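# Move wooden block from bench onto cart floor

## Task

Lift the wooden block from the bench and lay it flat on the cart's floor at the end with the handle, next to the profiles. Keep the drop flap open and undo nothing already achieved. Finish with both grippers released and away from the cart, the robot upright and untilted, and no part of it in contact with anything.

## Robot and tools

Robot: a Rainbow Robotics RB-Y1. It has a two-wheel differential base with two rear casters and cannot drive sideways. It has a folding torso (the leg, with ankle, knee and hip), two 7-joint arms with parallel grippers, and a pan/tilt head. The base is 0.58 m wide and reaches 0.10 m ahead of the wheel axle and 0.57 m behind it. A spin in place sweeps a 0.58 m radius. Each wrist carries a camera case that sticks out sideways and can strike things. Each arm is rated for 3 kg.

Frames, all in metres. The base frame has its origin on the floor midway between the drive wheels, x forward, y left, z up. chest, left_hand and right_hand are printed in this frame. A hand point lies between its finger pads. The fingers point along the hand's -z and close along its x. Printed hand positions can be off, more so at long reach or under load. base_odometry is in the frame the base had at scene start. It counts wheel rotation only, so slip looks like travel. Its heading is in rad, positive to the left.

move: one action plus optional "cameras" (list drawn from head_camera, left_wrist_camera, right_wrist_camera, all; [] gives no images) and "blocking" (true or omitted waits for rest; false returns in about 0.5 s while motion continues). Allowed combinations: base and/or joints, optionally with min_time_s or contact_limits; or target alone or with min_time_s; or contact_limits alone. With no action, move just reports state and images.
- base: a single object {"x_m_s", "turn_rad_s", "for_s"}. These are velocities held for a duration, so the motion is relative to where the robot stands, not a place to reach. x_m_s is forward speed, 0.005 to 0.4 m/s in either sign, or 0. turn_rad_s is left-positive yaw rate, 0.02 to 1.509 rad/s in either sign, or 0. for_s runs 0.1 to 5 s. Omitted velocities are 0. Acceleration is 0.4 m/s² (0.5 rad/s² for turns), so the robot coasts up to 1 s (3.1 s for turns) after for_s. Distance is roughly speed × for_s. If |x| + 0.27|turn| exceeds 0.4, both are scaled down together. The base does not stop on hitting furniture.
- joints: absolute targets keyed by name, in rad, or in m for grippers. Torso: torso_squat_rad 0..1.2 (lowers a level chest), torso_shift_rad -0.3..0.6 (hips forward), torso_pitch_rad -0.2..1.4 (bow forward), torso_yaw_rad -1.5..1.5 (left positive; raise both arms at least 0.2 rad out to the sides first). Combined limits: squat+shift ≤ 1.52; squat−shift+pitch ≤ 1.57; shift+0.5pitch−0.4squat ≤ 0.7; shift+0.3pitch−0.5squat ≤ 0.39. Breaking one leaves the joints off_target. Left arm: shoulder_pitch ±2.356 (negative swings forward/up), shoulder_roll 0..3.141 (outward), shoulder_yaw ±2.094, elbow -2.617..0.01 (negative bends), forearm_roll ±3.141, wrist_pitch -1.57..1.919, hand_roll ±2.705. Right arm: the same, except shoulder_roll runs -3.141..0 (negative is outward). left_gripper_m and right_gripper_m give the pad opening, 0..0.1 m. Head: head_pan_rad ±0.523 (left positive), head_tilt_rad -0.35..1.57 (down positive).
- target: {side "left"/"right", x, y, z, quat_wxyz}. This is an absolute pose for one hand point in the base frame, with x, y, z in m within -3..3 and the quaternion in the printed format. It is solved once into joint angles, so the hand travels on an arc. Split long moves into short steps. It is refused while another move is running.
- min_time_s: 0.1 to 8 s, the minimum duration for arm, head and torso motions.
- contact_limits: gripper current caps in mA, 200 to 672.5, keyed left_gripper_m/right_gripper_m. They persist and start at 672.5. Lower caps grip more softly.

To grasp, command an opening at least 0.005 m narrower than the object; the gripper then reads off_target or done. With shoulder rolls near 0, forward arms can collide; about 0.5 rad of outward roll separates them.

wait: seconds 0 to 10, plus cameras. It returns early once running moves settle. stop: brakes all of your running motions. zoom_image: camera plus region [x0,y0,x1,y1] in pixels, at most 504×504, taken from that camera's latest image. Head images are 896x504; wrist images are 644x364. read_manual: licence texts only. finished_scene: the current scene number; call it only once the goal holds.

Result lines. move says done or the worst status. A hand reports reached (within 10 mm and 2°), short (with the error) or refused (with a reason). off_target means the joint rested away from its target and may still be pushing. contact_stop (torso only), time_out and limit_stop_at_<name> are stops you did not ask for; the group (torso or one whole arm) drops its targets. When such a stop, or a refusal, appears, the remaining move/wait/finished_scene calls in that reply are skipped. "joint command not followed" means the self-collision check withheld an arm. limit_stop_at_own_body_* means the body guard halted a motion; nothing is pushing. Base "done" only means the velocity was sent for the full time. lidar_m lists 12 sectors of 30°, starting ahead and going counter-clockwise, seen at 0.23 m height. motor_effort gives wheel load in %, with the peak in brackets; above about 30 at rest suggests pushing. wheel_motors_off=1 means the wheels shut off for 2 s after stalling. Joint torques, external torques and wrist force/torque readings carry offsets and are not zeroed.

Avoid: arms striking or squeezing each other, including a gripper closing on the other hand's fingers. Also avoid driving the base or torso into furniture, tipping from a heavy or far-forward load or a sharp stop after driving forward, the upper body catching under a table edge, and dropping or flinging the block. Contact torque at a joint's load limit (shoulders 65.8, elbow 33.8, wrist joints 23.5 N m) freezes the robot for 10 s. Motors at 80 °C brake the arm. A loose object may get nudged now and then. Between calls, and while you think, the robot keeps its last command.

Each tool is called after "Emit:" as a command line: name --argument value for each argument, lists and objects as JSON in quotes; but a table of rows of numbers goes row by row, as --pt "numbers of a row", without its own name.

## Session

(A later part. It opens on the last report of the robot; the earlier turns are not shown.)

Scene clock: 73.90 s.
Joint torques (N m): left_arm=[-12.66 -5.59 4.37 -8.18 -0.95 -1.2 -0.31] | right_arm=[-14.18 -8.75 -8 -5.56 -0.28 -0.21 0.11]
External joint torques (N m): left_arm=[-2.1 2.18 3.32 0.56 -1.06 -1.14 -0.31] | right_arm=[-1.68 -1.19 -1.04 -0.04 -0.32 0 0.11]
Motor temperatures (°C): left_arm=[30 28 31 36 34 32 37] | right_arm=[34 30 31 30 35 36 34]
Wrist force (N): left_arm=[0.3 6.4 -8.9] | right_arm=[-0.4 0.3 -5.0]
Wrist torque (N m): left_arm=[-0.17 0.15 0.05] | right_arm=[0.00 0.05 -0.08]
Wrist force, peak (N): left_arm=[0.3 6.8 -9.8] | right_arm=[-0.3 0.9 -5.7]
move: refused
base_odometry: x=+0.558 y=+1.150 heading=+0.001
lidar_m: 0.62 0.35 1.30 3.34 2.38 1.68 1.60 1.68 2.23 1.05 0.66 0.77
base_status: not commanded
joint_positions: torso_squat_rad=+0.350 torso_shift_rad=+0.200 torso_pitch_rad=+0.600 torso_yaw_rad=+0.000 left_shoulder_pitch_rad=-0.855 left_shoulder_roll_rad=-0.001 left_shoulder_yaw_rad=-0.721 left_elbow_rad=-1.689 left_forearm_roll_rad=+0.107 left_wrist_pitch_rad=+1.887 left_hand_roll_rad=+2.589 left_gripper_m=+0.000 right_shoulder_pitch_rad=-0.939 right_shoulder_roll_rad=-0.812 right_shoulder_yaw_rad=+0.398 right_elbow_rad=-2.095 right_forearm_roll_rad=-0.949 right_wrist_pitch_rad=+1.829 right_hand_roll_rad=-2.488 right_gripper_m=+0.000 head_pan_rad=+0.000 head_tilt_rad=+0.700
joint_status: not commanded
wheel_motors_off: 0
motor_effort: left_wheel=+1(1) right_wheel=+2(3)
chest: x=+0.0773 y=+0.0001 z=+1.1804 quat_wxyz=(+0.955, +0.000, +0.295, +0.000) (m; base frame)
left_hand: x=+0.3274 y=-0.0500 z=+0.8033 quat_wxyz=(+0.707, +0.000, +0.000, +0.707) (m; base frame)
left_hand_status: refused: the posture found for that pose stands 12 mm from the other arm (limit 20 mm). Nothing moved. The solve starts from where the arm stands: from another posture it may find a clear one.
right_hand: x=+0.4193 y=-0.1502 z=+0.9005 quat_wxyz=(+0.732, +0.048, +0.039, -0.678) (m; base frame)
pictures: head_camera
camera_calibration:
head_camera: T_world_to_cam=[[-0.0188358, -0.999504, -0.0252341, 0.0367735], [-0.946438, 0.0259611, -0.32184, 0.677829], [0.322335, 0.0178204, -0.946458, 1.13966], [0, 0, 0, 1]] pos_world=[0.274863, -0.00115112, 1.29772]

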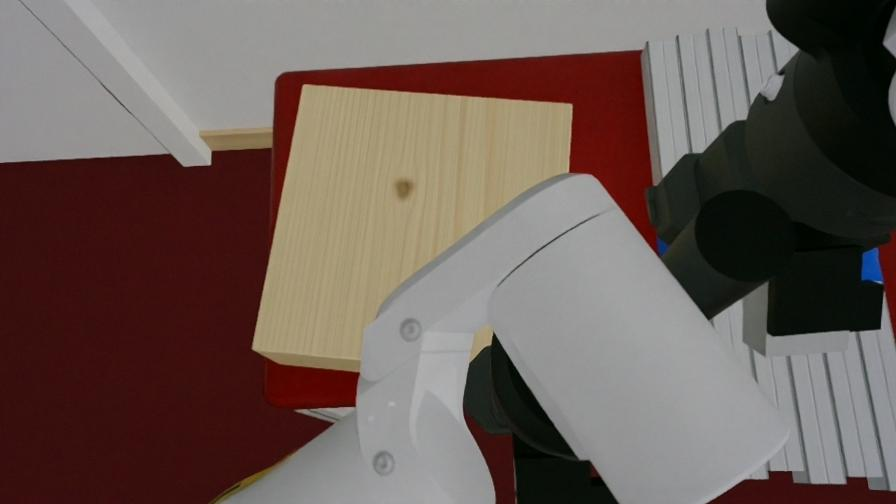

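Emit:
move --base '{"x_m_s":0.1,"for_s":0.25}' --cameras '[]'

Emit:
move --target '{"side":"left","x":0.28,"y":-0.04,"z":0.803,"quat_wxyz":[0.7071,0,0,0.7071]}' --min_time_s 1 --cameras '[]'

Emit:
move --target '{"side":"left","x":0.26,"y":0.19,"z":0.803,"quat_wxyz":[0.7071,0,0,0.7071]}' --min_time_s 1.5 --cameras '["head_camera"]'

Scene clock: 76.87 s.
Joint torques (N m): left_arm=[-11.42 -5.68 3.84 -8.11 -1.23 -0.58 -0.27] | right_arm=[-13.51 -8.81 -8.32 -5.99 -0.2 -0.19 0.03]
External joint torques (N m): left_arm=[-0.85 2.07 2.79 0.63 -1.34 -0.52 -0.27] | right_arm=[-1 -1.25 -1.36 -0.47 -0.23 0.03 0.04]
Motor temperatures (°C): left_arm=[30 28 31 36 34 32 37] | right_arm=[34 30 31 30 35 36 34]
Wrist force (N): left_arm=[-1.0 5.6 -7.5] | right_arm=[0.0 0.6 -4.9]
Wrist torque (N m): left_arm=[-0.17 0.23 0.02] | right_arm=[-0.05 0.10 -0.06]
Wrist force, peak (N): left_arm=[-3.1 10.3 -7.2] | right_arm=[-0.7 0.2 -5.8]
move: done
base_odometry: x=+0.584 y=+1.150 heading=+0.001
lidar_m: 0.64 0.33 1.26 3.27 2.41 1.71 1.63 1.71 2.28 1.10 0.64 0.78
base_status: done (sent for 0.27 of 0.27 s)
joint_positions: torso_squat_rad=+0.350 torso_shift_rad=+0.200 torso_pitch_rad=+0.600 torso_yaw_rad=+0.000 left_shoulder_pitch_rad=-0.856 left_shoulder_roll_rad=-0.001 left_shoulder_yaw_rad=-0.721 left_elbow_rad=-1.689 left_forearm_roll_rad=+0.107 left_wrist_pitch_rad=+1.886 left_hand_roll_rad=+2.589 left_gripper_m=+0.000 right_shoulder_pitch_rad=-0.939 right_shoulder_roll_rad=-0.812 right_shoulder_yaw_rad=+0.398 right_elbow_rad=-2.095 right_forearm_roll_rad=-0.949 right_wrist_pitch_rad=+1.829 right_hand_roll_rad=-2.488 right_gripper_m=+0.000 head_pan_rad=+0.000 head_tilt_rad=+0.700
joint_status: not commanded
wheel_motors_off: 0
motor_effort: left_wheel=+1(21) right_wheel=+0(29)
chest: x=+0.0774 y=+0.0001 z=+1.1803 quat_wxyz=(+0.955, +0.000, +0.296, +0.000) (m; base frame)
left_hand: x=+0.3275 y=-0.0501 z=+0.8033 quat_wxyz=(+0.707, +0.000, +0.001, +0.707) (m; base frame)
right_hand: x=+0.4194 y=-0.1502 z=+0.9004 quat_wxyz=(+0.732, +0.048, +0.039, -0.678) (m; base frame)
pictures: none
No camera images: "cameras" was empty.

Scene clock: 78.20 s.
Joint torques (N m): left_arm=[-6.96 -7.28 0.44 -8.92 -0.2 -0.04 0.18] | right_arm=[-13.55 -8.59 -8.04 -5.69 -0.31 -0.36 0.03]
External joint torques (N m): left_arm=[1.05 0.75 -0.21 -0.21 -0.31 0.02 0.18] | right_arm=[-1.04 -1.03 -1.08 -0.17 -0.34 -0.14 0.04]
Motor temperatures (°C): left_arm=[30 28 31 36 34 32 37] | right_arm=[34 30 31 30 35 36 34]
Wrist force (N): left_arm=[0.8 1.3 -8.2] | right_arm=[-0.4 0.7 -4.9]
Wrist torque (N m): left_arm=[-0.28 0.17 0.08] | right_arm=[-0.07 0.03 -0.08]
Wrist force, peak (N): left_arm=[-1.7 6.3 -7.4] | right_arm=[-0.2 0.5 -5.6]
move: done
base_odometry: x=+0.584 y=+1.150 heading=+0.001
lidar_m: 0.63 0.33 1.27 3.25 2.40 1.71 1.63 1.71 2.27 1.11 0.66 0.78
base_status: not commanded
joint_positions: torso_squat_rad=+0.350 torso_shift_rad=+0.200 torso_pitch_rad=+0.600 torso_yaw_rad=+0.000 left_shoulder_pitch_rad=-0.734 left_shoulder_roll_rad=+0.043 left_shoulder_yaw_rad=-0.839 left_elbow_rad=-1.841 left_forearm_roll_rad=+0.068 left_wrist_pitch_rad=+1.919 left_hand_roll_rad=+2.664 left_gripper_m=+0.000 right_shoulder_pitch_rad=-0.939 right_shoulder_roll_rad=-0.812 right_shoulder_yaw_rad=+0.398 right_elbow_rad=-2.095 right_forearm_roll_rad=-0.949 right_wrist_pitch_rad=+1.829 right_hand_roll_rad=-2.488 right_gripper_m=+0.000 head_pan_rad=+0.000 head_tilt_rad=+0.700
joint_status: all done
wheel_motors_off: 0
motor_effort: left_wheel=+0(1) right_wheel=+0(2)
chest: x=+0.0774 y=+0.0001 z=+1.1803 quat_wxyz=(+0.955, +0.000, +0.296, +0.000) (m; base frame)
left_hand: x=+0.2802 y=-0.0407 z=+0.8023 quat_wxyz=(+0.707, +0.000, +0.001, +0.707) (m; base frame)
left_hand_status: reached (checked arc, planned for 1.0 s): 1 mm and 0.1 deg off.
right_hand: x=+0.4194 y=-0.1502 z=+0.9004 quat_wxyz=(+0.732, +0.048, +0.039, -0.678) (m; base frame)
pictures: none
No camera images: "cameras" was empty.

Scene clock: 80.03 s.
Joint torques (N m): left_arm=[-2.11 2.97 4.49 -8.35 0.11 -0.53 -0.17] | right_arm=[-13.85 -8.83 -8 -5.84 -0.1 -0.21 -0.03]
External joint torques (N m): left_arm=[0.25 -1.36 1.44 -0.02 0.01 -0.49 -0.17] | right_arm=[-1.34 -1.27 -1.04 -0.32 -0.13 0.01 -0.03]
Motor temperatures (°C): left_arm=[30 28 31 36 34 32 37] | right_arm=[34 30 31 30 35 36 34]
Wrist force (N): left_arm=[0.8 2.1 -7.3] | right_arm=[0.0 0.8 -4.8]
Wrist torque (N m): left_arm=[-0.39 0.13 0.11] | right_arm=[-0.07 0.08 -0.05]
Wrist force, peak (N): left_arm=[1.0 1.6 -8.4] | right_arm=[-0.2 1.0 -5.5]
move: done
base_odometry: x=+0.584 y=+1.150 heading=+0.001
lidar_m: 0.62 0.33 1.26 3.26 2.41 1.72 1.62 1.70 2.28 1.11 0.65 0.78
base_status: not commanded
joint_positions: torso_squat_rad=+0.350 torso_shift_rad=+0.200 torso_pitch_rad=+0.600 torso_yaw_rad=+0.000 left_shoulder_pitch_rad=-0.276 left_shoulder_roll_rad=+0.702 left_shoulder_yaw_rad=-0.491 left_elbow_rad=-2.385 left_forearm_roll_rad=+0.359 left_wrist_pitch_rad=+1.730 left_hand_roll_rad=+2.457 left_gripper_m=+0.000 right_shoulder_pitch_rad=-0.939 right_shoulder_roll_rad=-0.812 right_shoulder_yaw_rad=+0.398 right_elbow_rad=-2.095 right_forearm_roll_rad=-0.949 right_wrist_pitch_rad=+1.829 right_hand_roll_rad=-2.488 right_gripper_m=+0.000 head_pan_rad=+0.000 head_tilt_rad=+0.700
joint_status: all done
wheel_motors_off: 0
motor_effort: left_wheel=+1(1) right_wheel=-2(2)
chest: x=+0.0774 y=+0.0001 z=+1.1803 quat_wxyz=(+0.955, +0.000, +0.296, +0.000) (m; base frame)
left_hand: x=+0.2602 y=+0.1898 z=+0.8034 quat_wxyz=(+0.707, +0.001, -0.003, +0.707) (m; base frame)
left_hand_status: reached (checked arc, planned for 1.5 s): 0 mm and 0.3 deg off.
right_hand: x=+0.4194 y=-0.1502 z=+0.9004 quat_wxyz=(+0.732, +0.048, +0.039, -0.678) (m; base frame)
pictures: head_camera
camera_calibration:
head_camera: T_world_to_cam=[[-0.0189371, -0.999502, -0.0252595, 0.0367361], [-0.946508, 0.0260612, -0.321626, 0.677732], [0.322124, 0.0178177, -0.94653, 1.13966], [0, 0, 0, 1]] pos_world=[0.275063, -0.00125082, 1.29762]

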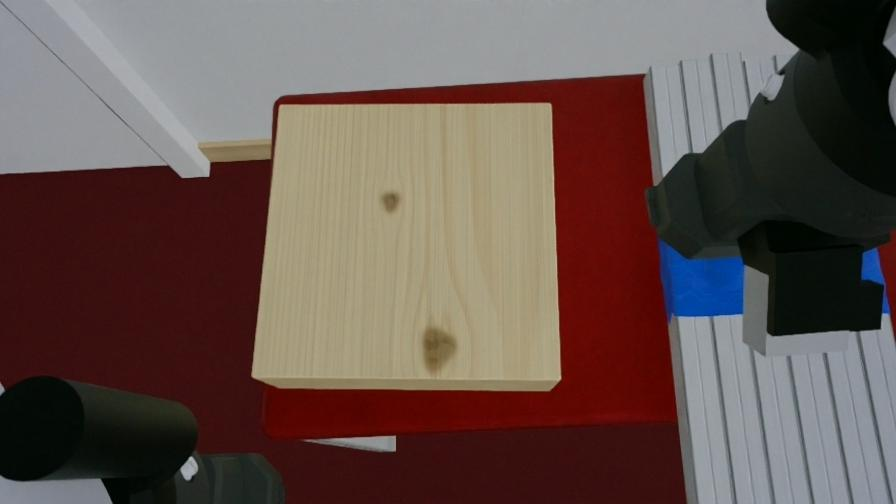

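Emit:
move --target '{"side":"right","x":0.33,"y":-0.115,"z":0.83,"quat_wxyz":[0.7071,0,0,-0.7071]}' --min_time_s 1.5 --cameras '[]'

Emit:
move --target '{"side":"right","x":0.36,"y":-0.112,"z":0.803,"quat_wxyz":[0.7071,0,0,-0.7071]}' --min_time_s 0.7 --cameras '[]'

Emit:
move --joints '{"left_shoulder_pitch_rad":-0.47,"left_shoulder_roll_rad":0.34,"left_shoulder_yaw_rad":-0.101,"left_elbow_rad":-2.097,"left_forearm_roll_rad":0.275,"left_wrist_pitch_rad":1.899,"left_hand_roll_rad":1.965}' --min_time_s 1.5 --cameras '["head_camera","right_wrist_camera","left_wrist_camera"]'

Scene clock: 86.77 s.
Joint torques (N m): left_arm=[-1.92 3.01 4.28 -8.24 0.08 -0.44 -0.18] | right_arm=[-7.93 -1.32 -3.74 -8.52 0.23 0.12 -0.17]
External joint torques (N m): left_arm=[0.43 -1.31 1.23 0.09 -0.01 -0.39 -0.18] | right_arm=[0.94 2.01 0.94 -1.38 0.09 0.15 -0.17]
Motor temperatures (°C): left_arm=[30 28 31 36 34 32 37] | right_arm=[34 30 31 30 35 36 34]
Wrist force (N): left_arm=[1.0 1.2 -7.6] | right_arm=[-1.3 0.4 -5.1]
Wrist torque (N m): left_arm=[-0.30 0.19 0.13] | right_arm=[-0.01 -0.05 -0.07]
Wrist force, peak (N): left_arm=[0.9 1.7 -8.5] | right_arm=[-1.1 0.7 -5.7]
move: done
base_odometry: x=+0.584 y=+1.150 heading=+0.001
lidar_m: 0.63 0.34 1.26 3.25 2.41 1.70 1.63 1.71 2.28 1.10 0.64 0.78
base_status: not commanded
joint_positions: torso_squat_rad=+0.350 torso_shift_rad=+0.200 torso_pitch_rad=+0.600 torso_yaw_rad=+0.000 left_shoulder_pitch_rad=-0.276 left_shoulder_roll_rad=+0.702 left_shoulder_yaw_rad=-0.491 left_elbow_rad=-2.385 left_forearm_roll_rad=+0.359 left_wrist_pitch_rad=+1.730 left_hand_roll_rad=+2.457 left_gripper_m=+0.000 right_shoulder_pitch_rad=-0.766 right_shoulder_roll_rad=-0.638 right_shoulder_yaw_rad=+0.674 right_elbow_rad=-2.200 right_forearm_roll_rad=-0.558 right_wrist_pitch_rad=+1.873 right_hand_roll_rad=-2.705 right_gripper_m=+0.000 head_pan_rad=+0.000 head_tilt_rad=+0.700
joint_status: all done
wheel_motors_off: 0
motor_effort: left_wheel=+1(2) right_wheel=-1(2)
chest: x=+0.0774 y=+0.0001 z=+1.1803 quat_wxyz=(+0.955, +0.000, +0.296, +0.000) (m; base frame)
left_hand: x=+0.2602 y=+0.1898 z=+0.8034 quat_wxyz=(+0.707, +0.001, -0.003, +0.707) (m; base frame)
right_hand: x=+0.3299 y=-0.1153 z=+0.8306 quat_wxyz=(+0.708, +0.000, +0.000, -0.707) (m; base frame)
right_hand_status: reached (checked arc, planned for 1.5 s): 1 mm and 0.1 deg off.
pictures: none
No camera images: "cameras" was empty.

Scene clock: 87.80 s.
Joint torques (N m): left_arm=[-2.1 3.04 4.47 -8.31 0.18 -0.51 -0.19] | right_arm=[-11.7 -1.31 -6.19 -7.34 0.23 0.13 0.12]
External joint torques (N m): left_arm=[0.25 -1.29 1.43 0.02 0.08 -0.47 -0.19] | right_arm=[-1.54 2.04 -1.19 -0.12 0.09 0.14 0.12]
Motor temperatures (°C): left_arm=[30 28 31 36 34 32 37] | right_arm=[34 30 31 30 35 36 34]
Wrist force (N): left_arm=[1.3 1.5 -8.4] | right_arm=[-0.8 0.8 -5.0]
Wrist torque (N m): left_arm=[-0.29 0.25 0.10] | right_arm=[-0.08 0.02 -0.05]
Wrist force, peak (N): left_arm=[1.3 1.5 -8.4] | right_arm=[-1.0 1.2 -5.3]
move: done
base_odometry: x=+0.584 y=+1.150 heading=+0.001
lidar_m: 0.64 0.34 1.26 3.27 2.41 1.71 1.63 1.71 2.28 1.10 0.65 0.79
base_status: not commanded
joint_positions: torso_squat_rad=+0.350 torso_shift_rad=+0.200 torso_pitch_rad=+0.600 torso_yaw_rad=+0.000 left_shoulder_pitch_rad=-0.276 left_shoulder_roll_rad=+0.702 left_shoulder_yaw_rad=-0.491 left_elbow_rad=-2.385 left_forearm_roll_rad=+0.359 left_wrist_pitch_rad=+1.730 left_hand_roll_rad=+2.457 left_gripper_m=+0.000 right_shoulder_pitch_rad=-0.809 right_shoulder_roll_rad=-0.607 right_shoulder_yaw_rad=+0.667 right_elbow_rad=-2.019 right_forearm_roll_rad=-0.547 right_wrist_pitch_rad=+1.772 right_hand_roll_rad=-2.623 right_gripper_m=+0.000 head_pan_rad=+0.000 head_tilt_rad=+0.700
joint_status: all done
wheel_motors_off: 0
motor_effort: left_wheel=+1(2) right_wheel=+1(3)
chest: x=+0.0774 y=+0.0001 z=+1.1803 quat_wxyz=(+0.955, +0.000, +0.296, +0.000) (m; base frame)
left_hand: x=+0.2602 y=+0.1898 z=+0.8034 quat_wxyz=(+0.707, +0.001, -0.003, +0.707) (m; base frame)
right_hand: x=+0.3596 y=-0.1123 z=+0.8032 quat_wxyz=(+0.707, +0.000, +0.000, -0.707) (m; base frame)
right_hand_status: reached (checked arc, planned for 0.7 s): 1 mm and 0.0 deg off.
pictures: none
No camera images: "cameras" was empty.

Scene clock: 89.60 s.
Joint torques (N m): left_arm=[-6.96 1.43 4.09 -7.46 -0.19 0.11 -0.27] | right_arm=[-11.55 -1.44 -6.33 -7.65 0.1 0.1 0.03]
External joint torques (N m): left_arm=[-0.01 -1.77 1.55 0.98 -0.26 0.15 -0.27] | right_arm=[-1.39 1.92 -1.34 -0.43 -0.05 0.12 0.03]
Motor temperatures (°C): left_arm=[30 28 31 36 34 32 37] | right_arm=[34 30 31 30 35 36 34]
Wrist force (N): left_arm=[1.1 1.4 -7.4] | right_arm=[-0.8 1.2 -5.1]
Wrist torque (N m): left_arm=[-0.31 0.18 0.10] | right_arm=[-0.09 0.06 -0.08]
Wrist force, peak (N): left_arm=[1.1 1.6 -8.2] | right_arm=[-1.0 0.8 -5.7]
move: done
base_odometry: x=+0.584 y=+1.150 heading=+0.001
lidar_m: 0.63 0.32 1.27 3.27 2.41 1.72 1.63 1.69 2.28 1.10 0.64 0.78
base_status: not commanded
joint_positions: torso_squat_rad=+0.350 torso_shift_rad=+0.200 torso_pitch_rad=+0.600 torso_yaw_rad=+0.000 left_shoulder_pitch_rad=-0.470 left_shoulder_roll_rad=+0.340 left_shoulder_yaw_rad=-0.101 left_elbow_rad=-2.097 left_forearm_roll_rad=+0.275 left_wrist_pitch_rad=+1.899 left_hand_roll_rad=+1.965 left_gripper_m=+0.000 right_shoulder_pitch_rad=-0.809 right_shoulder_roll_rad=-0.607 right_shoulder_yaw_rad=+0.667 right_elbow_rad=-2.019 right_forearm_roll_rad=-0.547 right_wrist_pitch_rad=+1.772 right_hand_roll_rad=-2.623 right_gripper_m=+0.000 head_pan_rad=+0.000 head_tilt_rad=+0.700
joint_status: all done
wheel_motors_off: 0
motor_effort: left_wheel=+1(2) right_wheel=+0(3)
chest: x=+0.0774 y=+0.0001 z=+1.1803 quat_wxyz=(+0.955, +0.000, +0.296, +0.000) (m; base frame)
left_hand: x=+0.3599 y=+0.2049 z=+0.8024 quat_wxyz=(+0.707, +0.000, +0.000, +0.707) (m; base frame)
right_hand: x=+0.3596 y=-0.1123 z=+0.8032 quat_wxyz=(+0.707, +0.000, +0.000, -0.707) (m; base frame)
pictures: head_camera, left_wrist_camera, right_wrist_camera
camera_calibration:
head_camera: T_world_to_cam=[[-0.0189371, -0.999502, -0.0252595, 0.0367361], [-0.946508, 0.0260612, -0.321626, 0.677732], [0.322124, 0.0178177, -0.94653, 1.13966], [0, 0, 0, 1]] pos_world=[0.275063, -0.00125082, 1.29762]
left_wrist_camera: T_world_to_cam=[[-0.025848, 0.999626, -0.00896626, -0.188915], [0.88797, 0.0270788, 0.459103, -0.664493], [0.459174, 0.00390513, -0.888338, 0.619213], [0, 0, 0, 1]] pos_world=[0.30084, 0.20442, 0.853447]
right_wrist_camera: T_world_to_cam=[[-0.0291293, 0.999219, -0.0266916, 0.142833], [0.861299, 0.0386419, 0.506627, -0.685245], [0.507263, -0.00823174, -0.861752, 0.580967], [0, 0, 0, 1]] pos_world=[0.299659, -0.11146, 0.851625]

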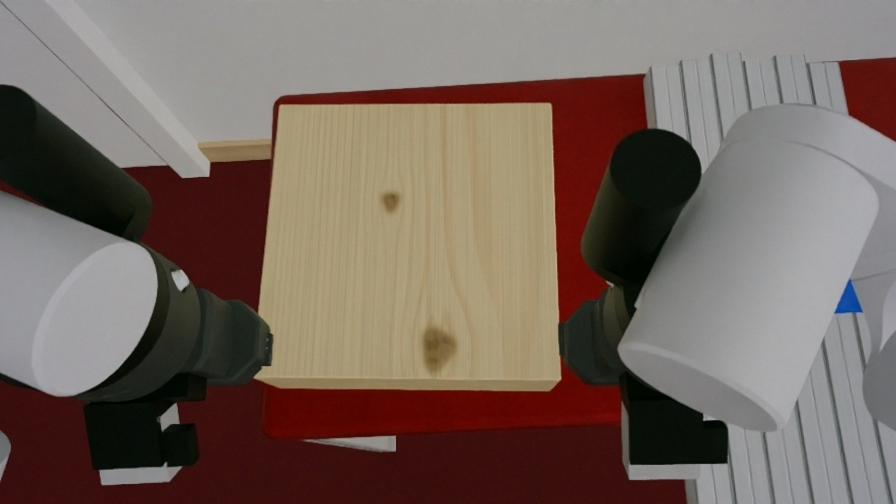

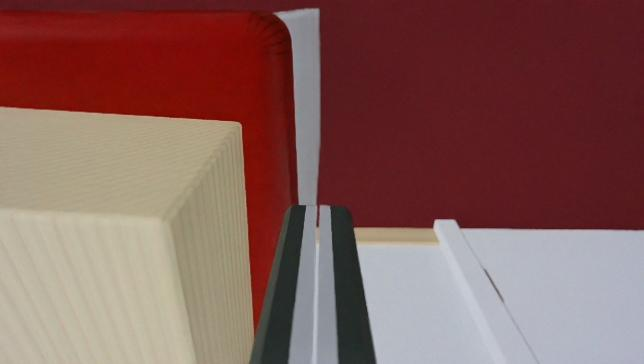

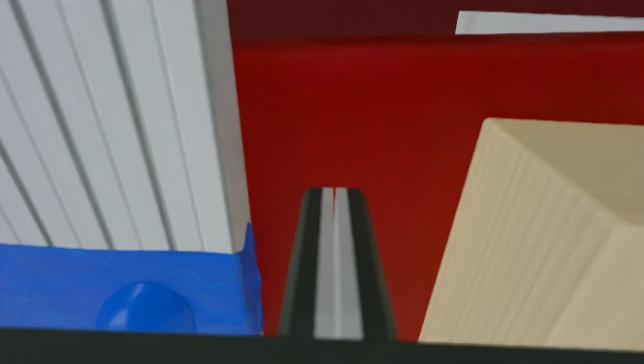

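Emit:
move --base '{"x_m_s":0.12,"for_s":0.8}'

Scene clock: 92.00 s.
Joint torques (N m): left_arm=[-6.44 1.73 4.07 -7.48 -0.19 -0.08 -0.23] | right_arm=[-10.86 -1.75 -5.72 -7.52 0.08 0.16 0.06]
External joint torques (N m): left_arm=[0.52 -1.48 1.52 0.95 -0.26 -0.04 -0.23] | right_arm=[-0.7 1.61 -0.72 -0.3 -0.07 0.18 0.06]
Motor temperatures (°C): left_arm=[30 28 31 36 34 32 37] | right_arm=[34 30 31 30 35 36 34]
Wrist force (N): left_arm=[0.6 1.3 -7.9] | right_arm=[-1.0 0.9 -5.2]
Wrist torque (N m): left_arm=[-0.27 0.12 0.06] | right_arm=[-0.05 0.02 -0.07]
Wrist force, peak (N): left_arm=[1.1 1.4 -8.5] | right_arm=[-1.5 1.4 -5.6]
move: done
base_odometry: x=+0.680 y=+1.150 heading=+0.001
lidar_m: 0.82 0.25 1.12 2.90 2.56 1.81 1.73 1.80 2.41 1.10 0.60 0.78
base_status: done (sent for 0.8 of 0.8 s)
joint_positions: torso_squat_rad=+0.350 torso_shift_rad=+0.200 torso_pitch_rad=+0.600 torso_yaw_rad=+0.000 left_shoulder_pitch_rad=-0.470 left_shoulder_roll_rad=+0.340 left_shoulder_yaw_rad=-0.101 left_elbow_rad=-2.097 left_forearm_roll_rad=+0.275 left_wrist_pitch_rad=+1.899 left_hand_roll_rad=+1.965 left_gripper_m=+0.000 right_shoulder_pitch_rad=-0.810 right_shoulder_roll_rad=-0.607 right_shoulder_yaw_rad=+0.667 right_elbow_rad=-2.019 right_forearm_roll_rad=-0.547 right_wrist_pitch_rad=+1.772 right_hand_roll_rad=-2.623 right_gripper_m=+0.000 head_pan_rad=+0.000 head_tilt_rad=+0.700
joint_status: not commanded
wheel_motors_off: 0
motor_effort: left_wheel=+2(24) right_wheel=-1(22)
chest: x=+0.0774 y=+0.0001 z=+1.1803 quat_wxyz=(+0.955, +0.000, +0.296, +0.000) (m; base frame)
left_hand: x=+0.3600 y=+0.2049 z=+0.8024 quat_wxyz=(+0.707, +0.000, +0.000, +0.707) (m; base frame)
right_hand: x=+0.3597 y=-0.1123 z=+0.8033 quat_wxyz=(+0.707, +0.000, +0.000, -0.707) (m; base frame)
pictures: head_camera, left_wrist_camera, right_wrist_camera
camera_calibration:
head_camera: T_world_to_cam=[[-0.0189344, -0.999502, -0.0252601, 0.0367386], [-0.946477, 0.0260605, -0.321716, 0.677872], [0.322214, 0.0178166, -0.946499, 1.13969], [0, 0, 0, 1]] pos_world=[0.275063, -0.00125082, 1.29772]
left_wrist_camera: T_world_to_cam=[[-0.0258482, 0.999626, -0.00896936, -0.18891], [0.88793, 0.0270801, 0.459181, -0.664637], [0.459252, 0.00390485, -0.888297, 0.619109], [0, 0, 0, 1]] pos_world=[0.300941, 0.20442, 0.853447]
right_wrist_camera: T_world_to_cam=[[-0.0290818, 0.999224, -0.0265653, 0.142717], [0.861117, 0.0385399, 0.506943, -0.68561], [0.507574, -0.00813304, -0.86157, 0.580764], [0, 0, 0, 1]] pos_world=[0.29976, -0.111459, 0.851725]

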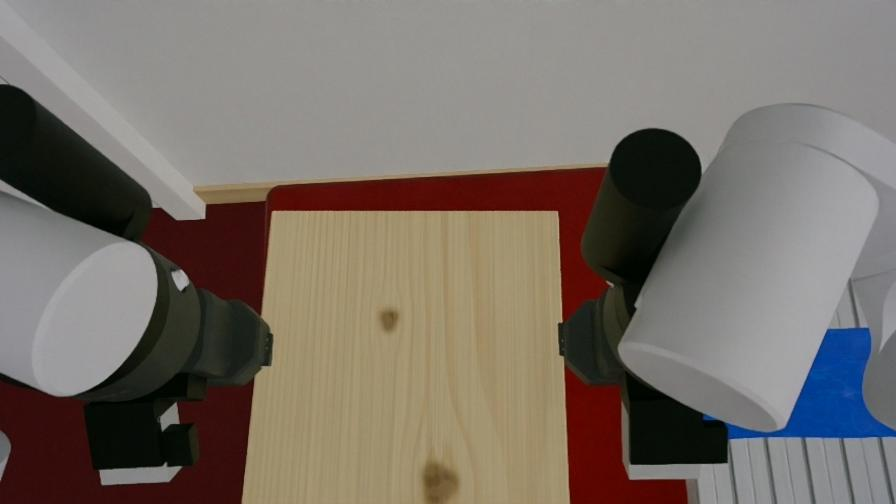

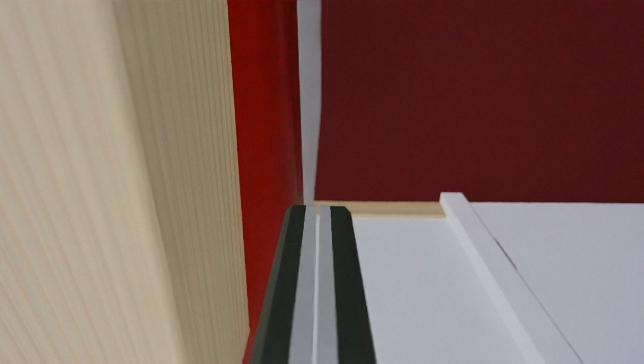

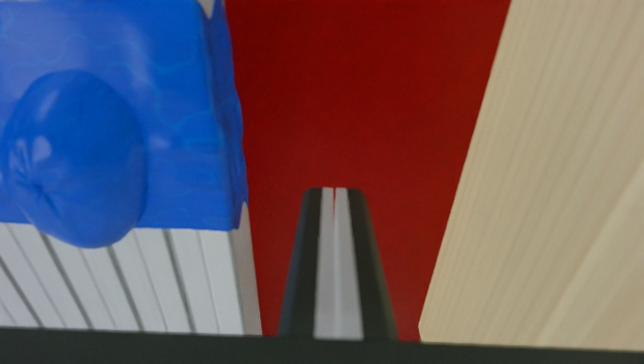

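Emit:
move --joints '{"right_shoulder_pitch_rad":-0.734,"right_shoulder_roll_rad":-0.199,"right_shoulder_yaw_rad":0.513,"right_elbow_rad":-1.903,"right_forearm_roll_rad":-0.18,"right_wrist_pitch_rad":1.918,"right_hand_roll_rad":-2.37}' --min_time_s 3.5 --cameras '["head_camera","right_wrist_camera"]'

Scene clock: 99.47 s.
Joint torques (N m): left_arm=[-6.19 1.64 4.1 -7.49 -0.18 -0.04 -0.2] | right_arm=[-8.59 4.93 -3.75 -8.13 0.38 0.12 0.27]
External joint torques (N m): left_arm=[0.78 -1.57 1.55 0.94 -0.26 0 -0.2] | right_arm=[1.28 2.78 -2.1 -0.01 0.23 0.12 0.27]
Motor temperatures (°C): left_arm=[30 28 31 36 34 32 37] | right_arm=[34 30 31 31 35 36 34]
Wrist force (N): left_arm=[1.1 1.1 -7.8] | right_arm=[-1.1 0.9 -5.6]
Wrist torque (N m): left_arm=[-0.29 0.19 0.07] | right_arm=[-0.10 0.00 -0.09]
Wrist force, peak (N): left_arm=[2.0 1.4 -8.5] | right_arm=[13.4 2.3 -2.9]
move: done
base_odometry: x=+0.680 y=+1.150 heading=+0.001
lidar_m: 0.83 0.25 1.14 2.91 2.55 1.81 1.73 1.80 2.39 1.10 0.59 0.77
base_status: not commanded
joint_positions: torso_squat_rad=+0.350 torso_shift_rad=+0.200 torso_pitch_rad=+0.600 torso_yaw_rad=+0.000 left_shoulder_pitch_rad=-0.470 left_shoulder_roll_rad=+0.340 left_shoulder_yaw_rad=-0.101 left_elbow_rad=-2.097 left_forearm_roll_rad=+0.275 left_wrist_pitch_rad=+1.899 left_hand_roll_rad=+1.965 left_gripper_m=+0.000 right_shoulder_pitch_rad=-0.734 right_shoulder_roll_rad=-0.200 right_shoulder_yaw_rad=+0.513 right_elbow_rad=-1.903 right_forearm_roll_rad=-0.180 right_wrist_pitch_rad=+1.918 right_hand_roll_rad=-2.370 right_gripper_m=+0.000 head_pan_rad=+0.000 head_tilt_rad=+0.700
joint_status: all done
wheel_motors_off: 0
motor_effort: left_wheel=+1(3) right_wheel=-1(3)
chest: x=+0.0774 y=+0.0000 z=+1.1803 quat_wxyz=(+0.955, +0.000, +0.296, +0.000) (m; base frame)
left_hand: x=+0.3600 y=+0.2048 z=+0.8024 quat_wxyz=(+0.708, +0.000, +0.000, +0.707) (m; base frame)
right_hand: x=+0.3602 y=-0.0536 z=+0.8030 quat_wxyz=(+0.707, +0.000, +0.000, -0.707) (m; base frame)
pictures: head_camera, right_wrist_camera
camera_calibration:
head_camera: T_world_to_cam=[[-0.0189344, -0.999502, -0.0252601, 0.0367367], [-0.946477, 0.0260605, -0.321716, 0.677778], [0.322214, 0.0178166, -0.946499, 1.13972], [0, 0, 0, 1]] pos_world=[0.274963, -0.00125082, 1.29772]
right_wrist_camera: T_world_to_cam=[[-0.0287422, 0.999245, -0.0261486, 0.0837082], [0.861013, 0.0380376, 0.507158, -0.688241], [0.50777, -0.00793747, -0.861456, 0.580634], [0, 0, 0, 1]] pos_world=[0.300163, -0.0528572, 0.851427]

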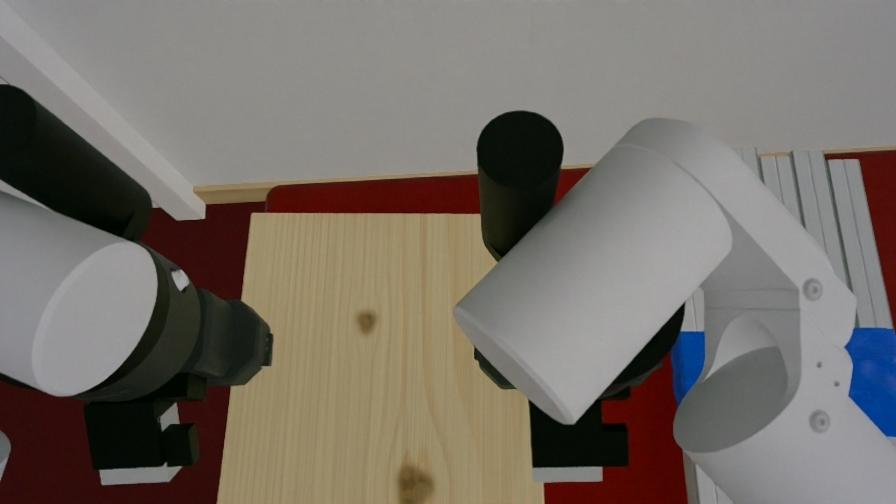

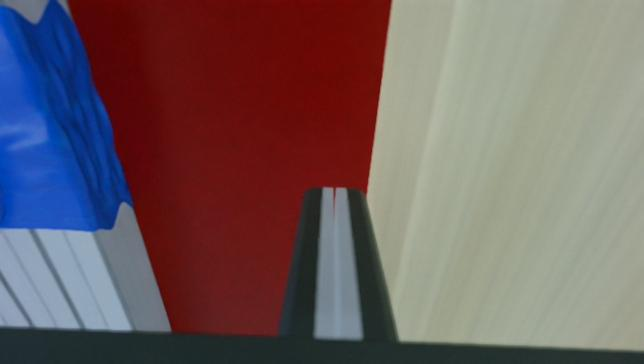

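Now close the left (tighter by 5 mm).

Emit:
move --joints '{"left_shoulder_pitch_rad":-0.498,"left_shoulder_roll_rad":0.248,"left_shoulder_yaw_rad":-0.158,"left_elbow_rad":-2.088,"left_forearm_roll_rad":0.176,"left_wrist_pitch_rad":1.919,"left_hand_roll_rad":1.989}' --min_time_s 3

Scene clock: 103.73 s.
Joint torques (N m): left_arm=[-17.2 -26.13 -17.79 -11.81 14.12 -8.08 0.98] | right_arm=[-12.37 23.8 5.71 -12.46 -8 -7.55 0.28]
External joint torques (N m): left_arm=[-9.83 -27.62 -19.49 -3.24 14.06 -8.03 0.98] | right_arm=[-2.48 21.77 7.4 -4.35 -8.16 -7.56 0.28]
Motor temperatures (°C): left_arm=[30 28 31 36 34 32 37] | right_arm=[34 30 31 31 35 36 34]
Wrist force (N): left_arm=[69.7 4.4 3.1] | right_arm=[48.4 3.6 4.9]
Wrist torque (N m): left_arm=[-0.19 -0.61 -0.53] | right_arm=[-0.06 0.02 -0.42]
Wrist force, peak (N): left_arm=[70.3 4.2 3.1] | right_arm=[48.8 3.4 4.9]
move: done
base_odometry: x=+0.680 y=+1.150 heading=+0.001
lidar_m: 0.83 0.24 1.11 2.90 2.55 1.81 1.73 1.81 2.40 1.10 0.60 0.76
base_status: not commanded
joint_positions: torso_squat_rad=+0.350 torso_shift_rad=+0.200 torso_pitch_rad=+0.599 torso_yaw_rad=+0.000 left_shoulder_pitch_rad=-0.495 left_shoulder_roll_rad=+0.255 left_shoulder_yaw_rad=-0.153 left_elbow_rad=-2.087 left_forearm_roll_rad=+0.172 left_wrist_pitch_rad=+1.921 left_hand_roll_rad=+1.989 left_gripper_m=+0.000 right_shoulder_pitch_rad=-0.733 right_shoulder_roll_rad=-0.204 right_shoulder_yaw_rad=+0.511 right_elbow_rad=-1.902 right_forearm_roll_rad=-0.178 right_wrist_pitch_rad=+1.920 right_hand_roll_rad=-2.370 right_gripper_m=+0.000 head_pan_rad=+0.000 head_tilt_rad=+0.700
joint_status: all done
wheel_motors_off: 0
motor_effort: left_wheel=+2(2) right_wheel=-3(5)
chest: x=+0.0771 y=+0.0001 z=+1.1804 quat_wxyz=(+0.955, +0.000, +0.295, +0.000) (m; base frame)
left_hand: x=+0.3599 y=+0.1764 z=+0.8024 quat_wxyz=(+0.702, +0.000, -0.005, +0.712) (m; base frame)
right_hand: x=+0.3607 y=-0.0569 z=+0.8024 quat_wxyz=(+0.706, -0.002, -0.003, -0.709) (m; base frame)
pictures: head_camera, left_wrist_camera, right_wrist_camera
camera_calibration:
head_camera: T_world_to_cam=[[-0.0186993, -0.999505, -0.025305, 0.0368288], [-0.946308, 0.0258622, -0.322231, 0.678175], [0.322726, 0.0179208, -0.946323, 1.13963], [0, 0, 0, 1]] pos_world=[0.274663, -0.00115167, 1.29792]
left_wrist_camera: T_world_to_cam=[[-0.0410926, 0.999154, -0.00180689, -0.160608], [0.884671, 0.0372247, 0.464728, -0.668789], [0.464402, 0.0174984, -0.885452, 0.612832], [0, 0, 0, 1]] pos_world=[0.300458, 0.174644, 0.853148]
right_wrist_camera: T_world_to_cam=[[-0.0250854, 0.999104, -0.0340905, 0.0919844], [0.860998, 0.0389212, 0.507118, -0.688177], [0.50799, -0.0166306, -0.861202, 0.579049], [0, 0, 0, 1]] pos_world=[0.300676, -0.0554874, 0.850801]

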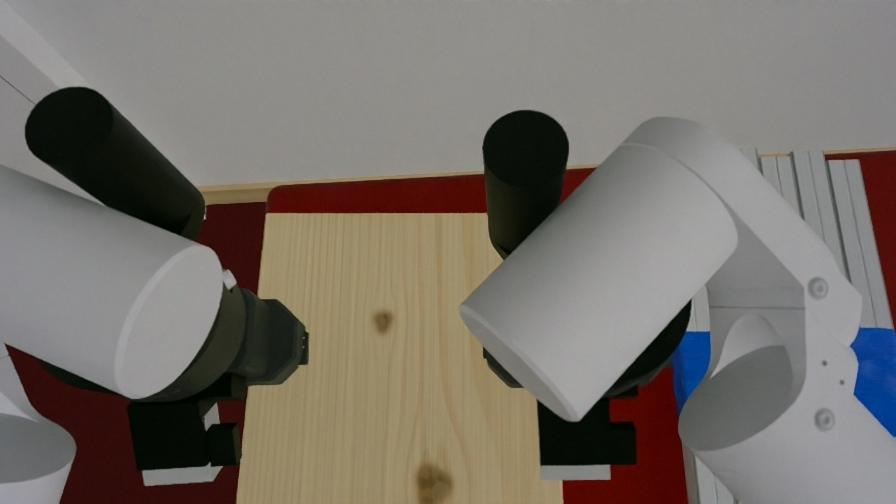

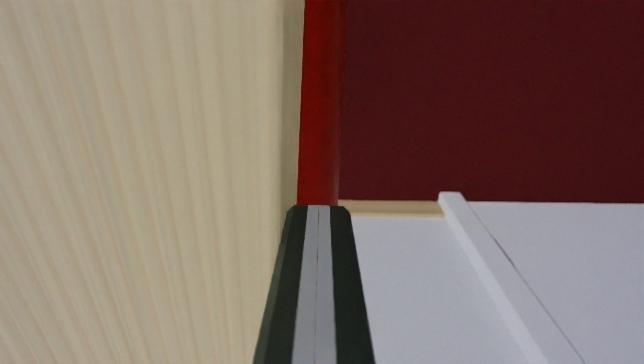

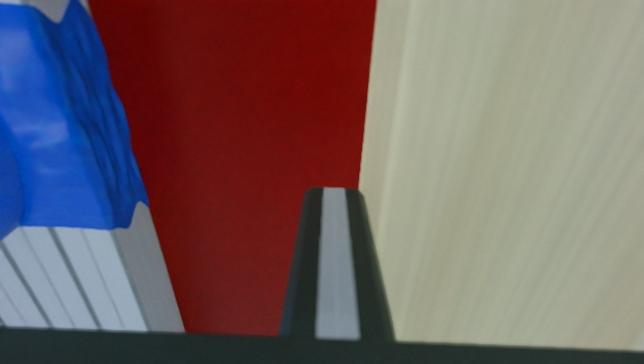

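Emit:
move --joints '{"torso_squat_rad":0.05}' --min_time_s 3 --cameras '["head_camera"]'

Emit:
move --base '{"x_m_s":-0.2,"for_s":3.4}' --cameras '[]'

Emit:
move --base '{"turn_rad_s":-0.6,"for_s":2.62}' --cameras '["head_camera"]'

Emit:
move --base '{"x_m_s":0.3,"for_s":4.73}' --cameras '[]'

Emit:
move --base '{"turn_rad_s":0.6,"for_s":2.65}' --cameras '["head_camera"]'

Scene clock: 109.70 s.
Joint torques (N m): left_arm=[-17.63 -21.41 -13.15 -15.94 12.31 -6.68 0.75] | right_arm=[-18.42 27.73 5.83 -19.03 -8.71 -8.13 0.12]
External joint torques (N m): left_arm=[-10.29 -22.86 -14.82 -7.36 12.24 -6.64 0.76] | right_arm=[-8.58 25.71 7.52 -10.92 -8.87 -8.14 0.12]
Motor temperatures (°C): left_arm=[31 28 31 36 35 33 37] | right_arm=[34 30 31 31 36 37 34]
Wrist force (N): left_arm=[55.7 2.8 -20.4] | right_arm=[51.5 4.7 -17.4]
Wrist torque (N m): left_arm=[-0.37 -0.75 -0.41] | right_arm=[-0.16 -0.20 -0.44]
Wrist force, peak (N): left_arm=[70.5 3.7 2.7] | right_arm=[51.8 5.0 -17.8]
move: done
base_odometry: x=+0.680 y=+1.150 heading=+0.001
lidar_m: 0.82 0.25 1.12 2.90 2.55 1.83 1.73 1.79 2.40 1.07 0.60 0.77
base_status: not commanded
joint_positions: torso_squat_rad=+0.050 torso_shift_rad=+0.200 torso_pitch_rad=+0.601 torso_yaw_rad=+0.000 left_shoulder_pitch_rad=-0.495 left_shoulder_roll_rad=+0.254 left_shoulder_yaw_rad=-0.154 left_elbow_rad=-2.086 left_forearm_roll_rad=+0.173 left_wrist_pitch_rad=+1.921 left_hand_roll_rad=+1.989 left_gripper_m=+0.000 right_shoulder_pitch_rad=-0.732 right_shoulder_roll_rad=-0.205 right_shoulder_yaw_rad=+0.511 right_elbow_rad=-1.900 right_forearm_roll_rad=-0.178 right_wrist_pitch_rad=+1.920 right_hand_roll_rad=-2.370 right_gripper_m=+0.000 head_pan_rad=+0.000 head_tilt_rad=+0.700
joint_status: all done
wheel_motors_off: 0
motor_effort: left_wheel=+2(3) right_wheel=+0(4)
chest: x=+0.0861 y=+0.0002 z=+1.2209 quat_wxyz=(+0.955, +0.000, +0.296, +0.000) (m; base frame)
left_hand: x=+0.3680 y=+0.1755 z=+0.8421 quat_wxyz=(+0.702, +0.001, -0.003, +0.712) (m; base frame)
right_hand: x=+0.3686 y=-0.0580 z=+0.8415 quat_wxyz=(+0.705, -0.005, -0.003, -0.709) (m; base frame)
pictures: head_camera
camera_calibration:
head_camera: T_world_to_cam=[[-0.0188597, -0.999504, -0.0252158, 0.0379406], [-0.946743, 0.0259609, -0.320941, 0.69811], [0.321437, 0.0178201, -0.946763, 1.1756], [0, 0, 0, 1]] pos_world=[0.283765, -0.00115112, 1.33803]

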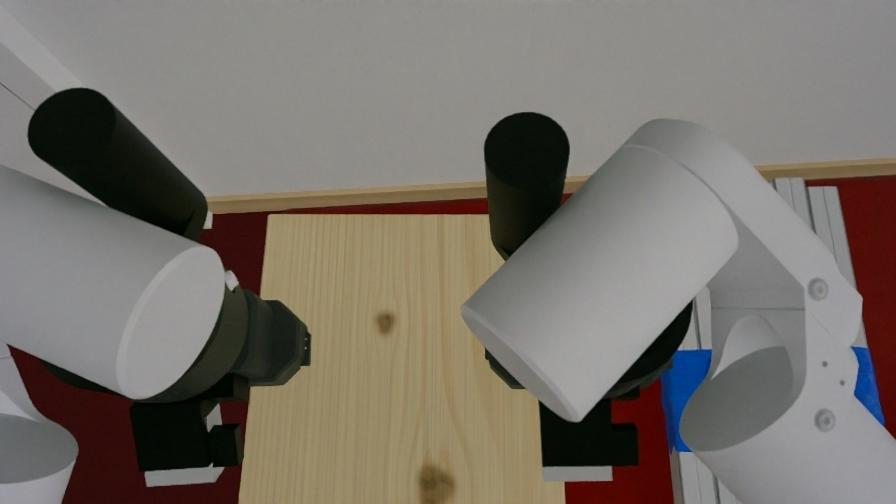

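Scene clock: 113.97 s.
Joint torques (N m): left_arm=[-18.41 -21.07 -12.58 -16.42 11.92 -6.4 0.84] | right_arm=[-19.68 28.3 6.09 -19.42 -8.94 -8.19 0.19]
External joint torques (N m): left_arm=[-11.08 -22.52 -14.25 -7.84 11.86 -6.36 0.84] | right_arm=[-9.85 26.29 7.78 -11.31 -9.1 -8.21 0.19]
Motor temperatures (°C): left_arm=[31 28 31 36 36 33 37] | right_arm=[34 31 31 31 37 37 34]
Wrist force (N): left_arm=[54.3 2.5 -20.5] | right_arm=[50.8 4.6 -17.7]
Wrist torque (N m): left_arm=[-0.32 -0.86 -0.40] | right_arm=[-0.17 -0.19 -0.42]
Wrist force, peak (N): left_arm=[55.6 3.1 -20.2] | right_arm=[51.6 5.8 -17.4]
move: done
base_odometry: x=+0.000 y=+1.149 heading=+0.002
lidar_m: 0.90 1.56 2.07 4.45 1.55 1.10 1.04 1.10 1.46 3.70 1.29 1.08
base_status: done (sent for 3.4 of 3.4 s)
joint_positions: torso_squat_rad=+0.050 torso_shift_rad=+0.200 torso_pitch_rad=+0.601 torso_yaw_rad=+0.000 left_shoulder_pitch_rad=-0.495 left_shoulder_roll_rad=+0.253 left_shoulder_yaw_rad=-0.154 left_elbow_rad=-2.086 left_forearm_roll_rad=+0.173 left_wrist_pitch_rad=+1.921 left_hand_roll_rad=+1.989 left_gripper_m=+0.000 right_shoulder_pitch_rad=-0.732 right_shoulder_roll_rad=-0.205 right_shoulder_yaw_rad=+0.511 right_elbow_rad=-1.900 right_forearm_roll_rad=-0.178 right_wrist_pitch_rad=+1.920 right_hand_roll_rad=-2.370 right_gripper_m=+0.000 head_pan_rad=+0.000 head_tilt_rad=+0.700
joint_status: not commanded
wheel_motors_off: 0
motor_effort: left_wheel=+16(33) right_wheel=-17(31)
chest: x=+0.0860 y=+0.0002 z=+1.2209 quat_wxyz=(+0.955, +0.000, +0.296, +0.000) (m; base frame)
left_hand: x=+0.3678 y=+0.1754 z=+0.8421 quat_wxyz=(+0.702, +0.001, -0.003, +0.712) (m; base frame)
right_hand: x=+0.3684 y=-0.0581 z=+0.8415 quat_wxyz=(+0.705, -0.005, -0.003, -0.709) (m; base frame)
pictures: none
No camera images: "cameras" was empty.

Scene clock: 118.17 s.
Joint torques (N m): left_arm=[-18.69 -20.41 -12.28 -16.35 11.94 -6.42 0.92] | right_arm=[-19.83 28.35 6.01 -19.43 -8.94 -8.34 0.19]
External joint torques (N m): left_arm=[-11.35 -21.86 -13.96 -7.77 11.87 -6.38 0.92] | right_arm=[-10 26.34 7.7 -11.33 -9.11 -8.35 0.19]
Motor temperatures (°C): left_arm=[31 28 31 36 36 33 37] | right_arm=[34 31 31 32 37 38 34]
Wrist force (N): left_arm=[54.9 3.0 -19.8] | right_arm=[50.6 4.6 -17.4]
Wrist torque (N m): left_arm=[-0.39 -0.80 -0.40] | right_arm=[-0.14 -0.22 -0.41]
Wrist force, peak (N): left_arm=[55.8 1.8 -20.9] | right_arm=[51.7 4.6 -17.9]
move: done
base_odometry: x=+0.000 y=+1.149 heading=-1.577
lidar_m: 3.47 1.28 1.06 0.89 1.55 2.03 4.45 1.58 1.12 1.06 1.09 1.43
base_status: done (sent for 2.63 of 2.63 s)
joint_positions: torso_squat_rad=+0.050 torso_shift_rad=+0.200 torso_pitch_rad=+0.601 torso_yaw_rad=+0.000 left_shoulder_pitch_rad=-0.495 left_shoulder_roll_rad=+0.253 left_shoulder_yaw_rad=-0.154 left_elbow_rad=-2.086 left_forearm_roll_rad=+0.173 left_wrist_pitch_rad=+1.921 left_hand_roll_rad=+1.989 left_gripper_m=+0.000 right_shoulder_pitch_rad=-0.732 right_shoulder_roll_rad=-0.205 right_shoulder_yaw_rad=+0.511 right_elbow_rad=-1.900 right_forearm_roll_rad=-0.178 right_wrist_pitch_rad=+1.920 right_hand_roll_rad=-2.370 right_gripper_m=+0.000 head_pan_rad=+0.000 head_tilt_rad=+0.700
joint_status: not commanded
wheel_motors_off: 0
motor_effort: left_wheel=+18(39) right_wheel=-6(36)
chest: x=+0.0860 y=+0.0001 z=+1.2209 quat_wxyz=(+0.955, +0.000, +0.296, +0.000) (m; base frame)
left_hand: x=+0.3678 y=+0.1754 z=+0.8421 quat_wxyz=(+0.702, +0.001, -0.003, +0.712) (m; base frame)
right_hand: x=+0.3684 y=-0.0582 z=+0.8415 quat_wxyz=(+0.705, -0.005, -0.003, -0.709) (m; base frame)
pictures: head_camera
camera_calibration:
head_camera: T_world_to_cam=[[-0.0188552, -0.999504, -0.0252173, 0.0379419], [-0.946682, 0.0259606, -0.321121, 0.698271], [0.321617, 0.0178179, -0.946702, 1.1756], [0, 0, 0, 1]] pos_world=[0.283664, -0.00115112, 1.33813]

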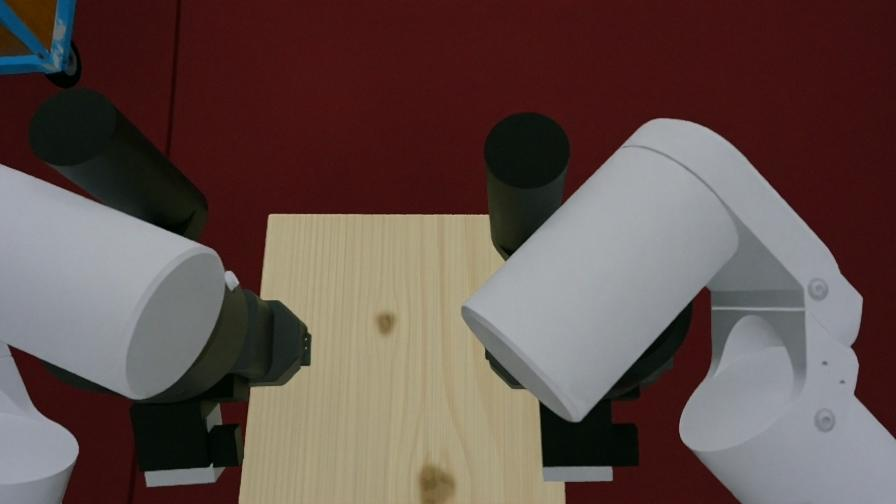

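Scene clock: 124.00 s.
Joint torques (N m): left_arm=[-18.23 -20.36 -12.53 -16.36 11.89 -6.35 0.74] | right_arm=[-19.73 28.74 5.76 -19.43 -8.87 -8.14 0.29]
External joint torques (N m): left_arm=[-10.9 -21.81 -14.21 -7.78 11.83 -6.31 0.74] | right_arm=[-9.9 26.72 7.45 -11.32 -9.03 -8.16 0.29]
Motor temperatures (°C): left_arm=[31 28 31 37 37 33 37] | right_arm=[34 31 31 32 37 38 34]
Wrist force (N): left_arm=[54.9 2.9 -20.0] | right_arm=[51.0 4.1 -17.5]
Wrist torque (N m): left_arm=[-0.34 -0.72 -0.42] | right_arm=[-0.11 -0.20 -0.43]
Wrist force, peak (N): left_arm=[55.8 2.7 -20.3] | right_arm=[52.3 4.9 -18.3]
move: done
base_odometry: x=-0.009 y=-0.271 heading=-1.577
lidar_m: 3.22 1.21 0.83 0.79 0.81 1.82 4.76 1.49 1.05 0.99 1.00 1.33
base_status: done (sent for 4.73 of 4.73 s)
joint_positions: torso_squat_rad=+0.050 torso_shift_rad=+0.200 torso_pitch_rad=+0.601 torso_yaw_rad=+0.000 left_shoulder_pitch_rad=-0.495 left_shoulder_roll_rad=+0.253 left_shoulder_yaw_rad=-0.154 left_elbow_rad=-2.086 left_forearm_roll_rad=+0.173 left_wrist_pitch_rad=+1.921 left_hand_roll_rad=+1.989 left_gripper_m=+0.000 right_shoulder_pitch_rad=-0.732 right_shoulder_roll_rad=-0.205 right_shoulder_yaw_rad=+0.511 right_elbow_rad=-1.900 right_forearm_roll_rad=-0.178 right_wrist_pitch_rad=+1.920 right_hand_roll_rad=-2.370 right_gripper_m=+0.000 head_pan_rad=+0.000 head_tilt_rad=+0.700
joint_status: not commanded
wheel_motors_off: 0
motor_effort: left_wheel=+0(44) right_wheel=+0(27)
chest: x=+0.0860 y=+0.0001 z=+1.2209 quat_wxyz=(+0.955, +0.000, +0.296, +0.000) (m; base frame)
left_hand: x=+0.3679 y=+0.1753 z=+0.8421 quat_wxyz=(+0.702, +0.001, -0.003, +0.712) (m; base frame)
right_hand: x=+0.3684 y=-0.0582 z=+0.8414 quat_wxyz=(+0.705, -0.005, -0.003, -0.709) (m; base frame)
pictures: none
No camera images: "cameras" was empty.

Scene clock: 128.20 s.
Joint torques (N m): left_arm=[-18.1 -20.69 -12.55 -16.41 11.86 -6.26 0.76] | right_arm=[-19.95 28.45 5.95 -19.52 -8.92 -8.18 0.27]
External joint torques (N m): left_arm=[-10.76 -22.14 -14.22 -7.83 11.8 -6.22 0.76] | right_arm=[-10.11 26.43 7.63 -11.41 -9.08 -8.19 0.27]
Motor temperatures (°C): left_arm=[31 29 32 37 37 33 37] | right_arm=[34 31 31 32 38 38 34]
Wrist force (N): left_arm=[55.0 2.3 -20.0] | right_arm=[50.8 4.3 -18.0]
Wrist torque (N m): left_arm=[-0.25 -0.81 -0.46] | right_arm=[-0.12 -0.19 -0.45]
Wrist force, peak (N): left_arm=[55.7 2.6 -20.7] | right_arm=[51.8 4.6 -17.5]
move: done
base_odometry: x=-0.009 y=-0.271 heading=+0.022
lidar_m: 0.79 0.83 1.81 4.02 1.40 1.02 0.97 1.03 1.39 3.68 1.15 0.82
base_status: done (sent for 2.67 of 2.67 s)
joint_positions: torso_squat_rad=+0.050 torso_shift_rad=+0.200 torso_pitch_rad=+0.601 torso_yaw_rad=+0.000 left_shoulder_pitch_rad=-0.495 left_shoulder_roll_rad=+0.253 left_shoulder_yaw_rad=-0.154 left_elbow_rad=-2.086 left_forearm_roll_rad=+0.173 left_wrist_pitch_rad=+1.921 left_hand_roll_rad=+1.989 left_gripper_m=+0.000 right_shoulder_pitch_rad=-0.732 right_shoulder_roll_rad=-0.205 right_shoulder_yaw_rad=+0.511 right_elbow_rad=-1.900 right_forearm_roll_rad=-0.178 right_wrist_pitch_rad=+1.920 right_hand_roll_rad=-2.370 right_gripper_m=+0.000 head_pan_rad=+0.000 head_tilt_rad=+0.700
joint_status: not commanded
wheel_motors_off: 0
motor_effort: left_wheel=-3(36) right_wheel=+14(32)
chest: x=+0.0860 y=+0.0001 z=+1.2209 quat_wxyz=(+0.955, +0.000, +0.296, +0.000) (m; base frame)
left_hand: x=+0.3679 y=+0.1753 z=+0.8421 quat_wxyz=(+0.702, +0.001, -0.003, +0.712) (m; base frame)
right_hand: x=+0.3684 y=-0.0582 z=+0.8414 quat_wxyz=(+0.705, -0.005, -0.003, -0.709) (m; base frame)
pictures: head_camera
camera_calibration:
head_camera: T_world_to_cam=[[-0.0188876, -0.999506, -0.0251213, 0.0378248], [-0.946712, 0.0259588, -0.321034, 0.698257], [0.321527, 0.0177191, -0.946735, 1.17563], [0, 0, 0, 1]] pos_world=[0.283764, -0.00115088, 1.33813]

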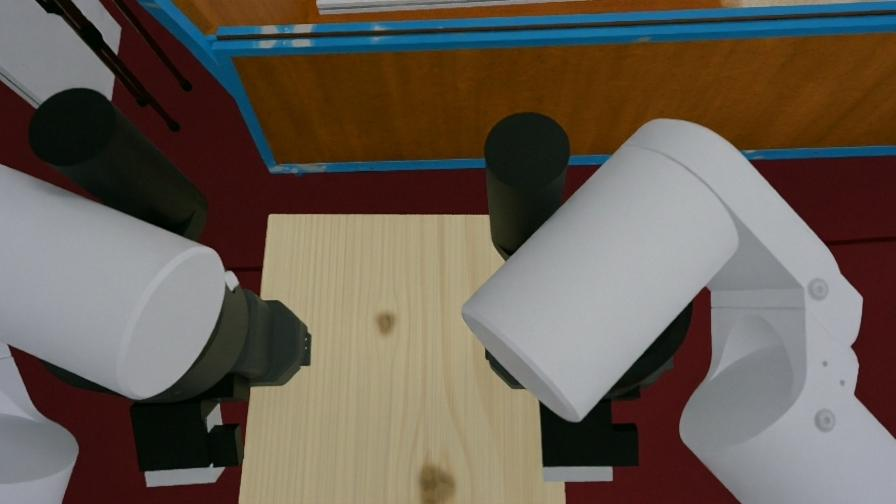

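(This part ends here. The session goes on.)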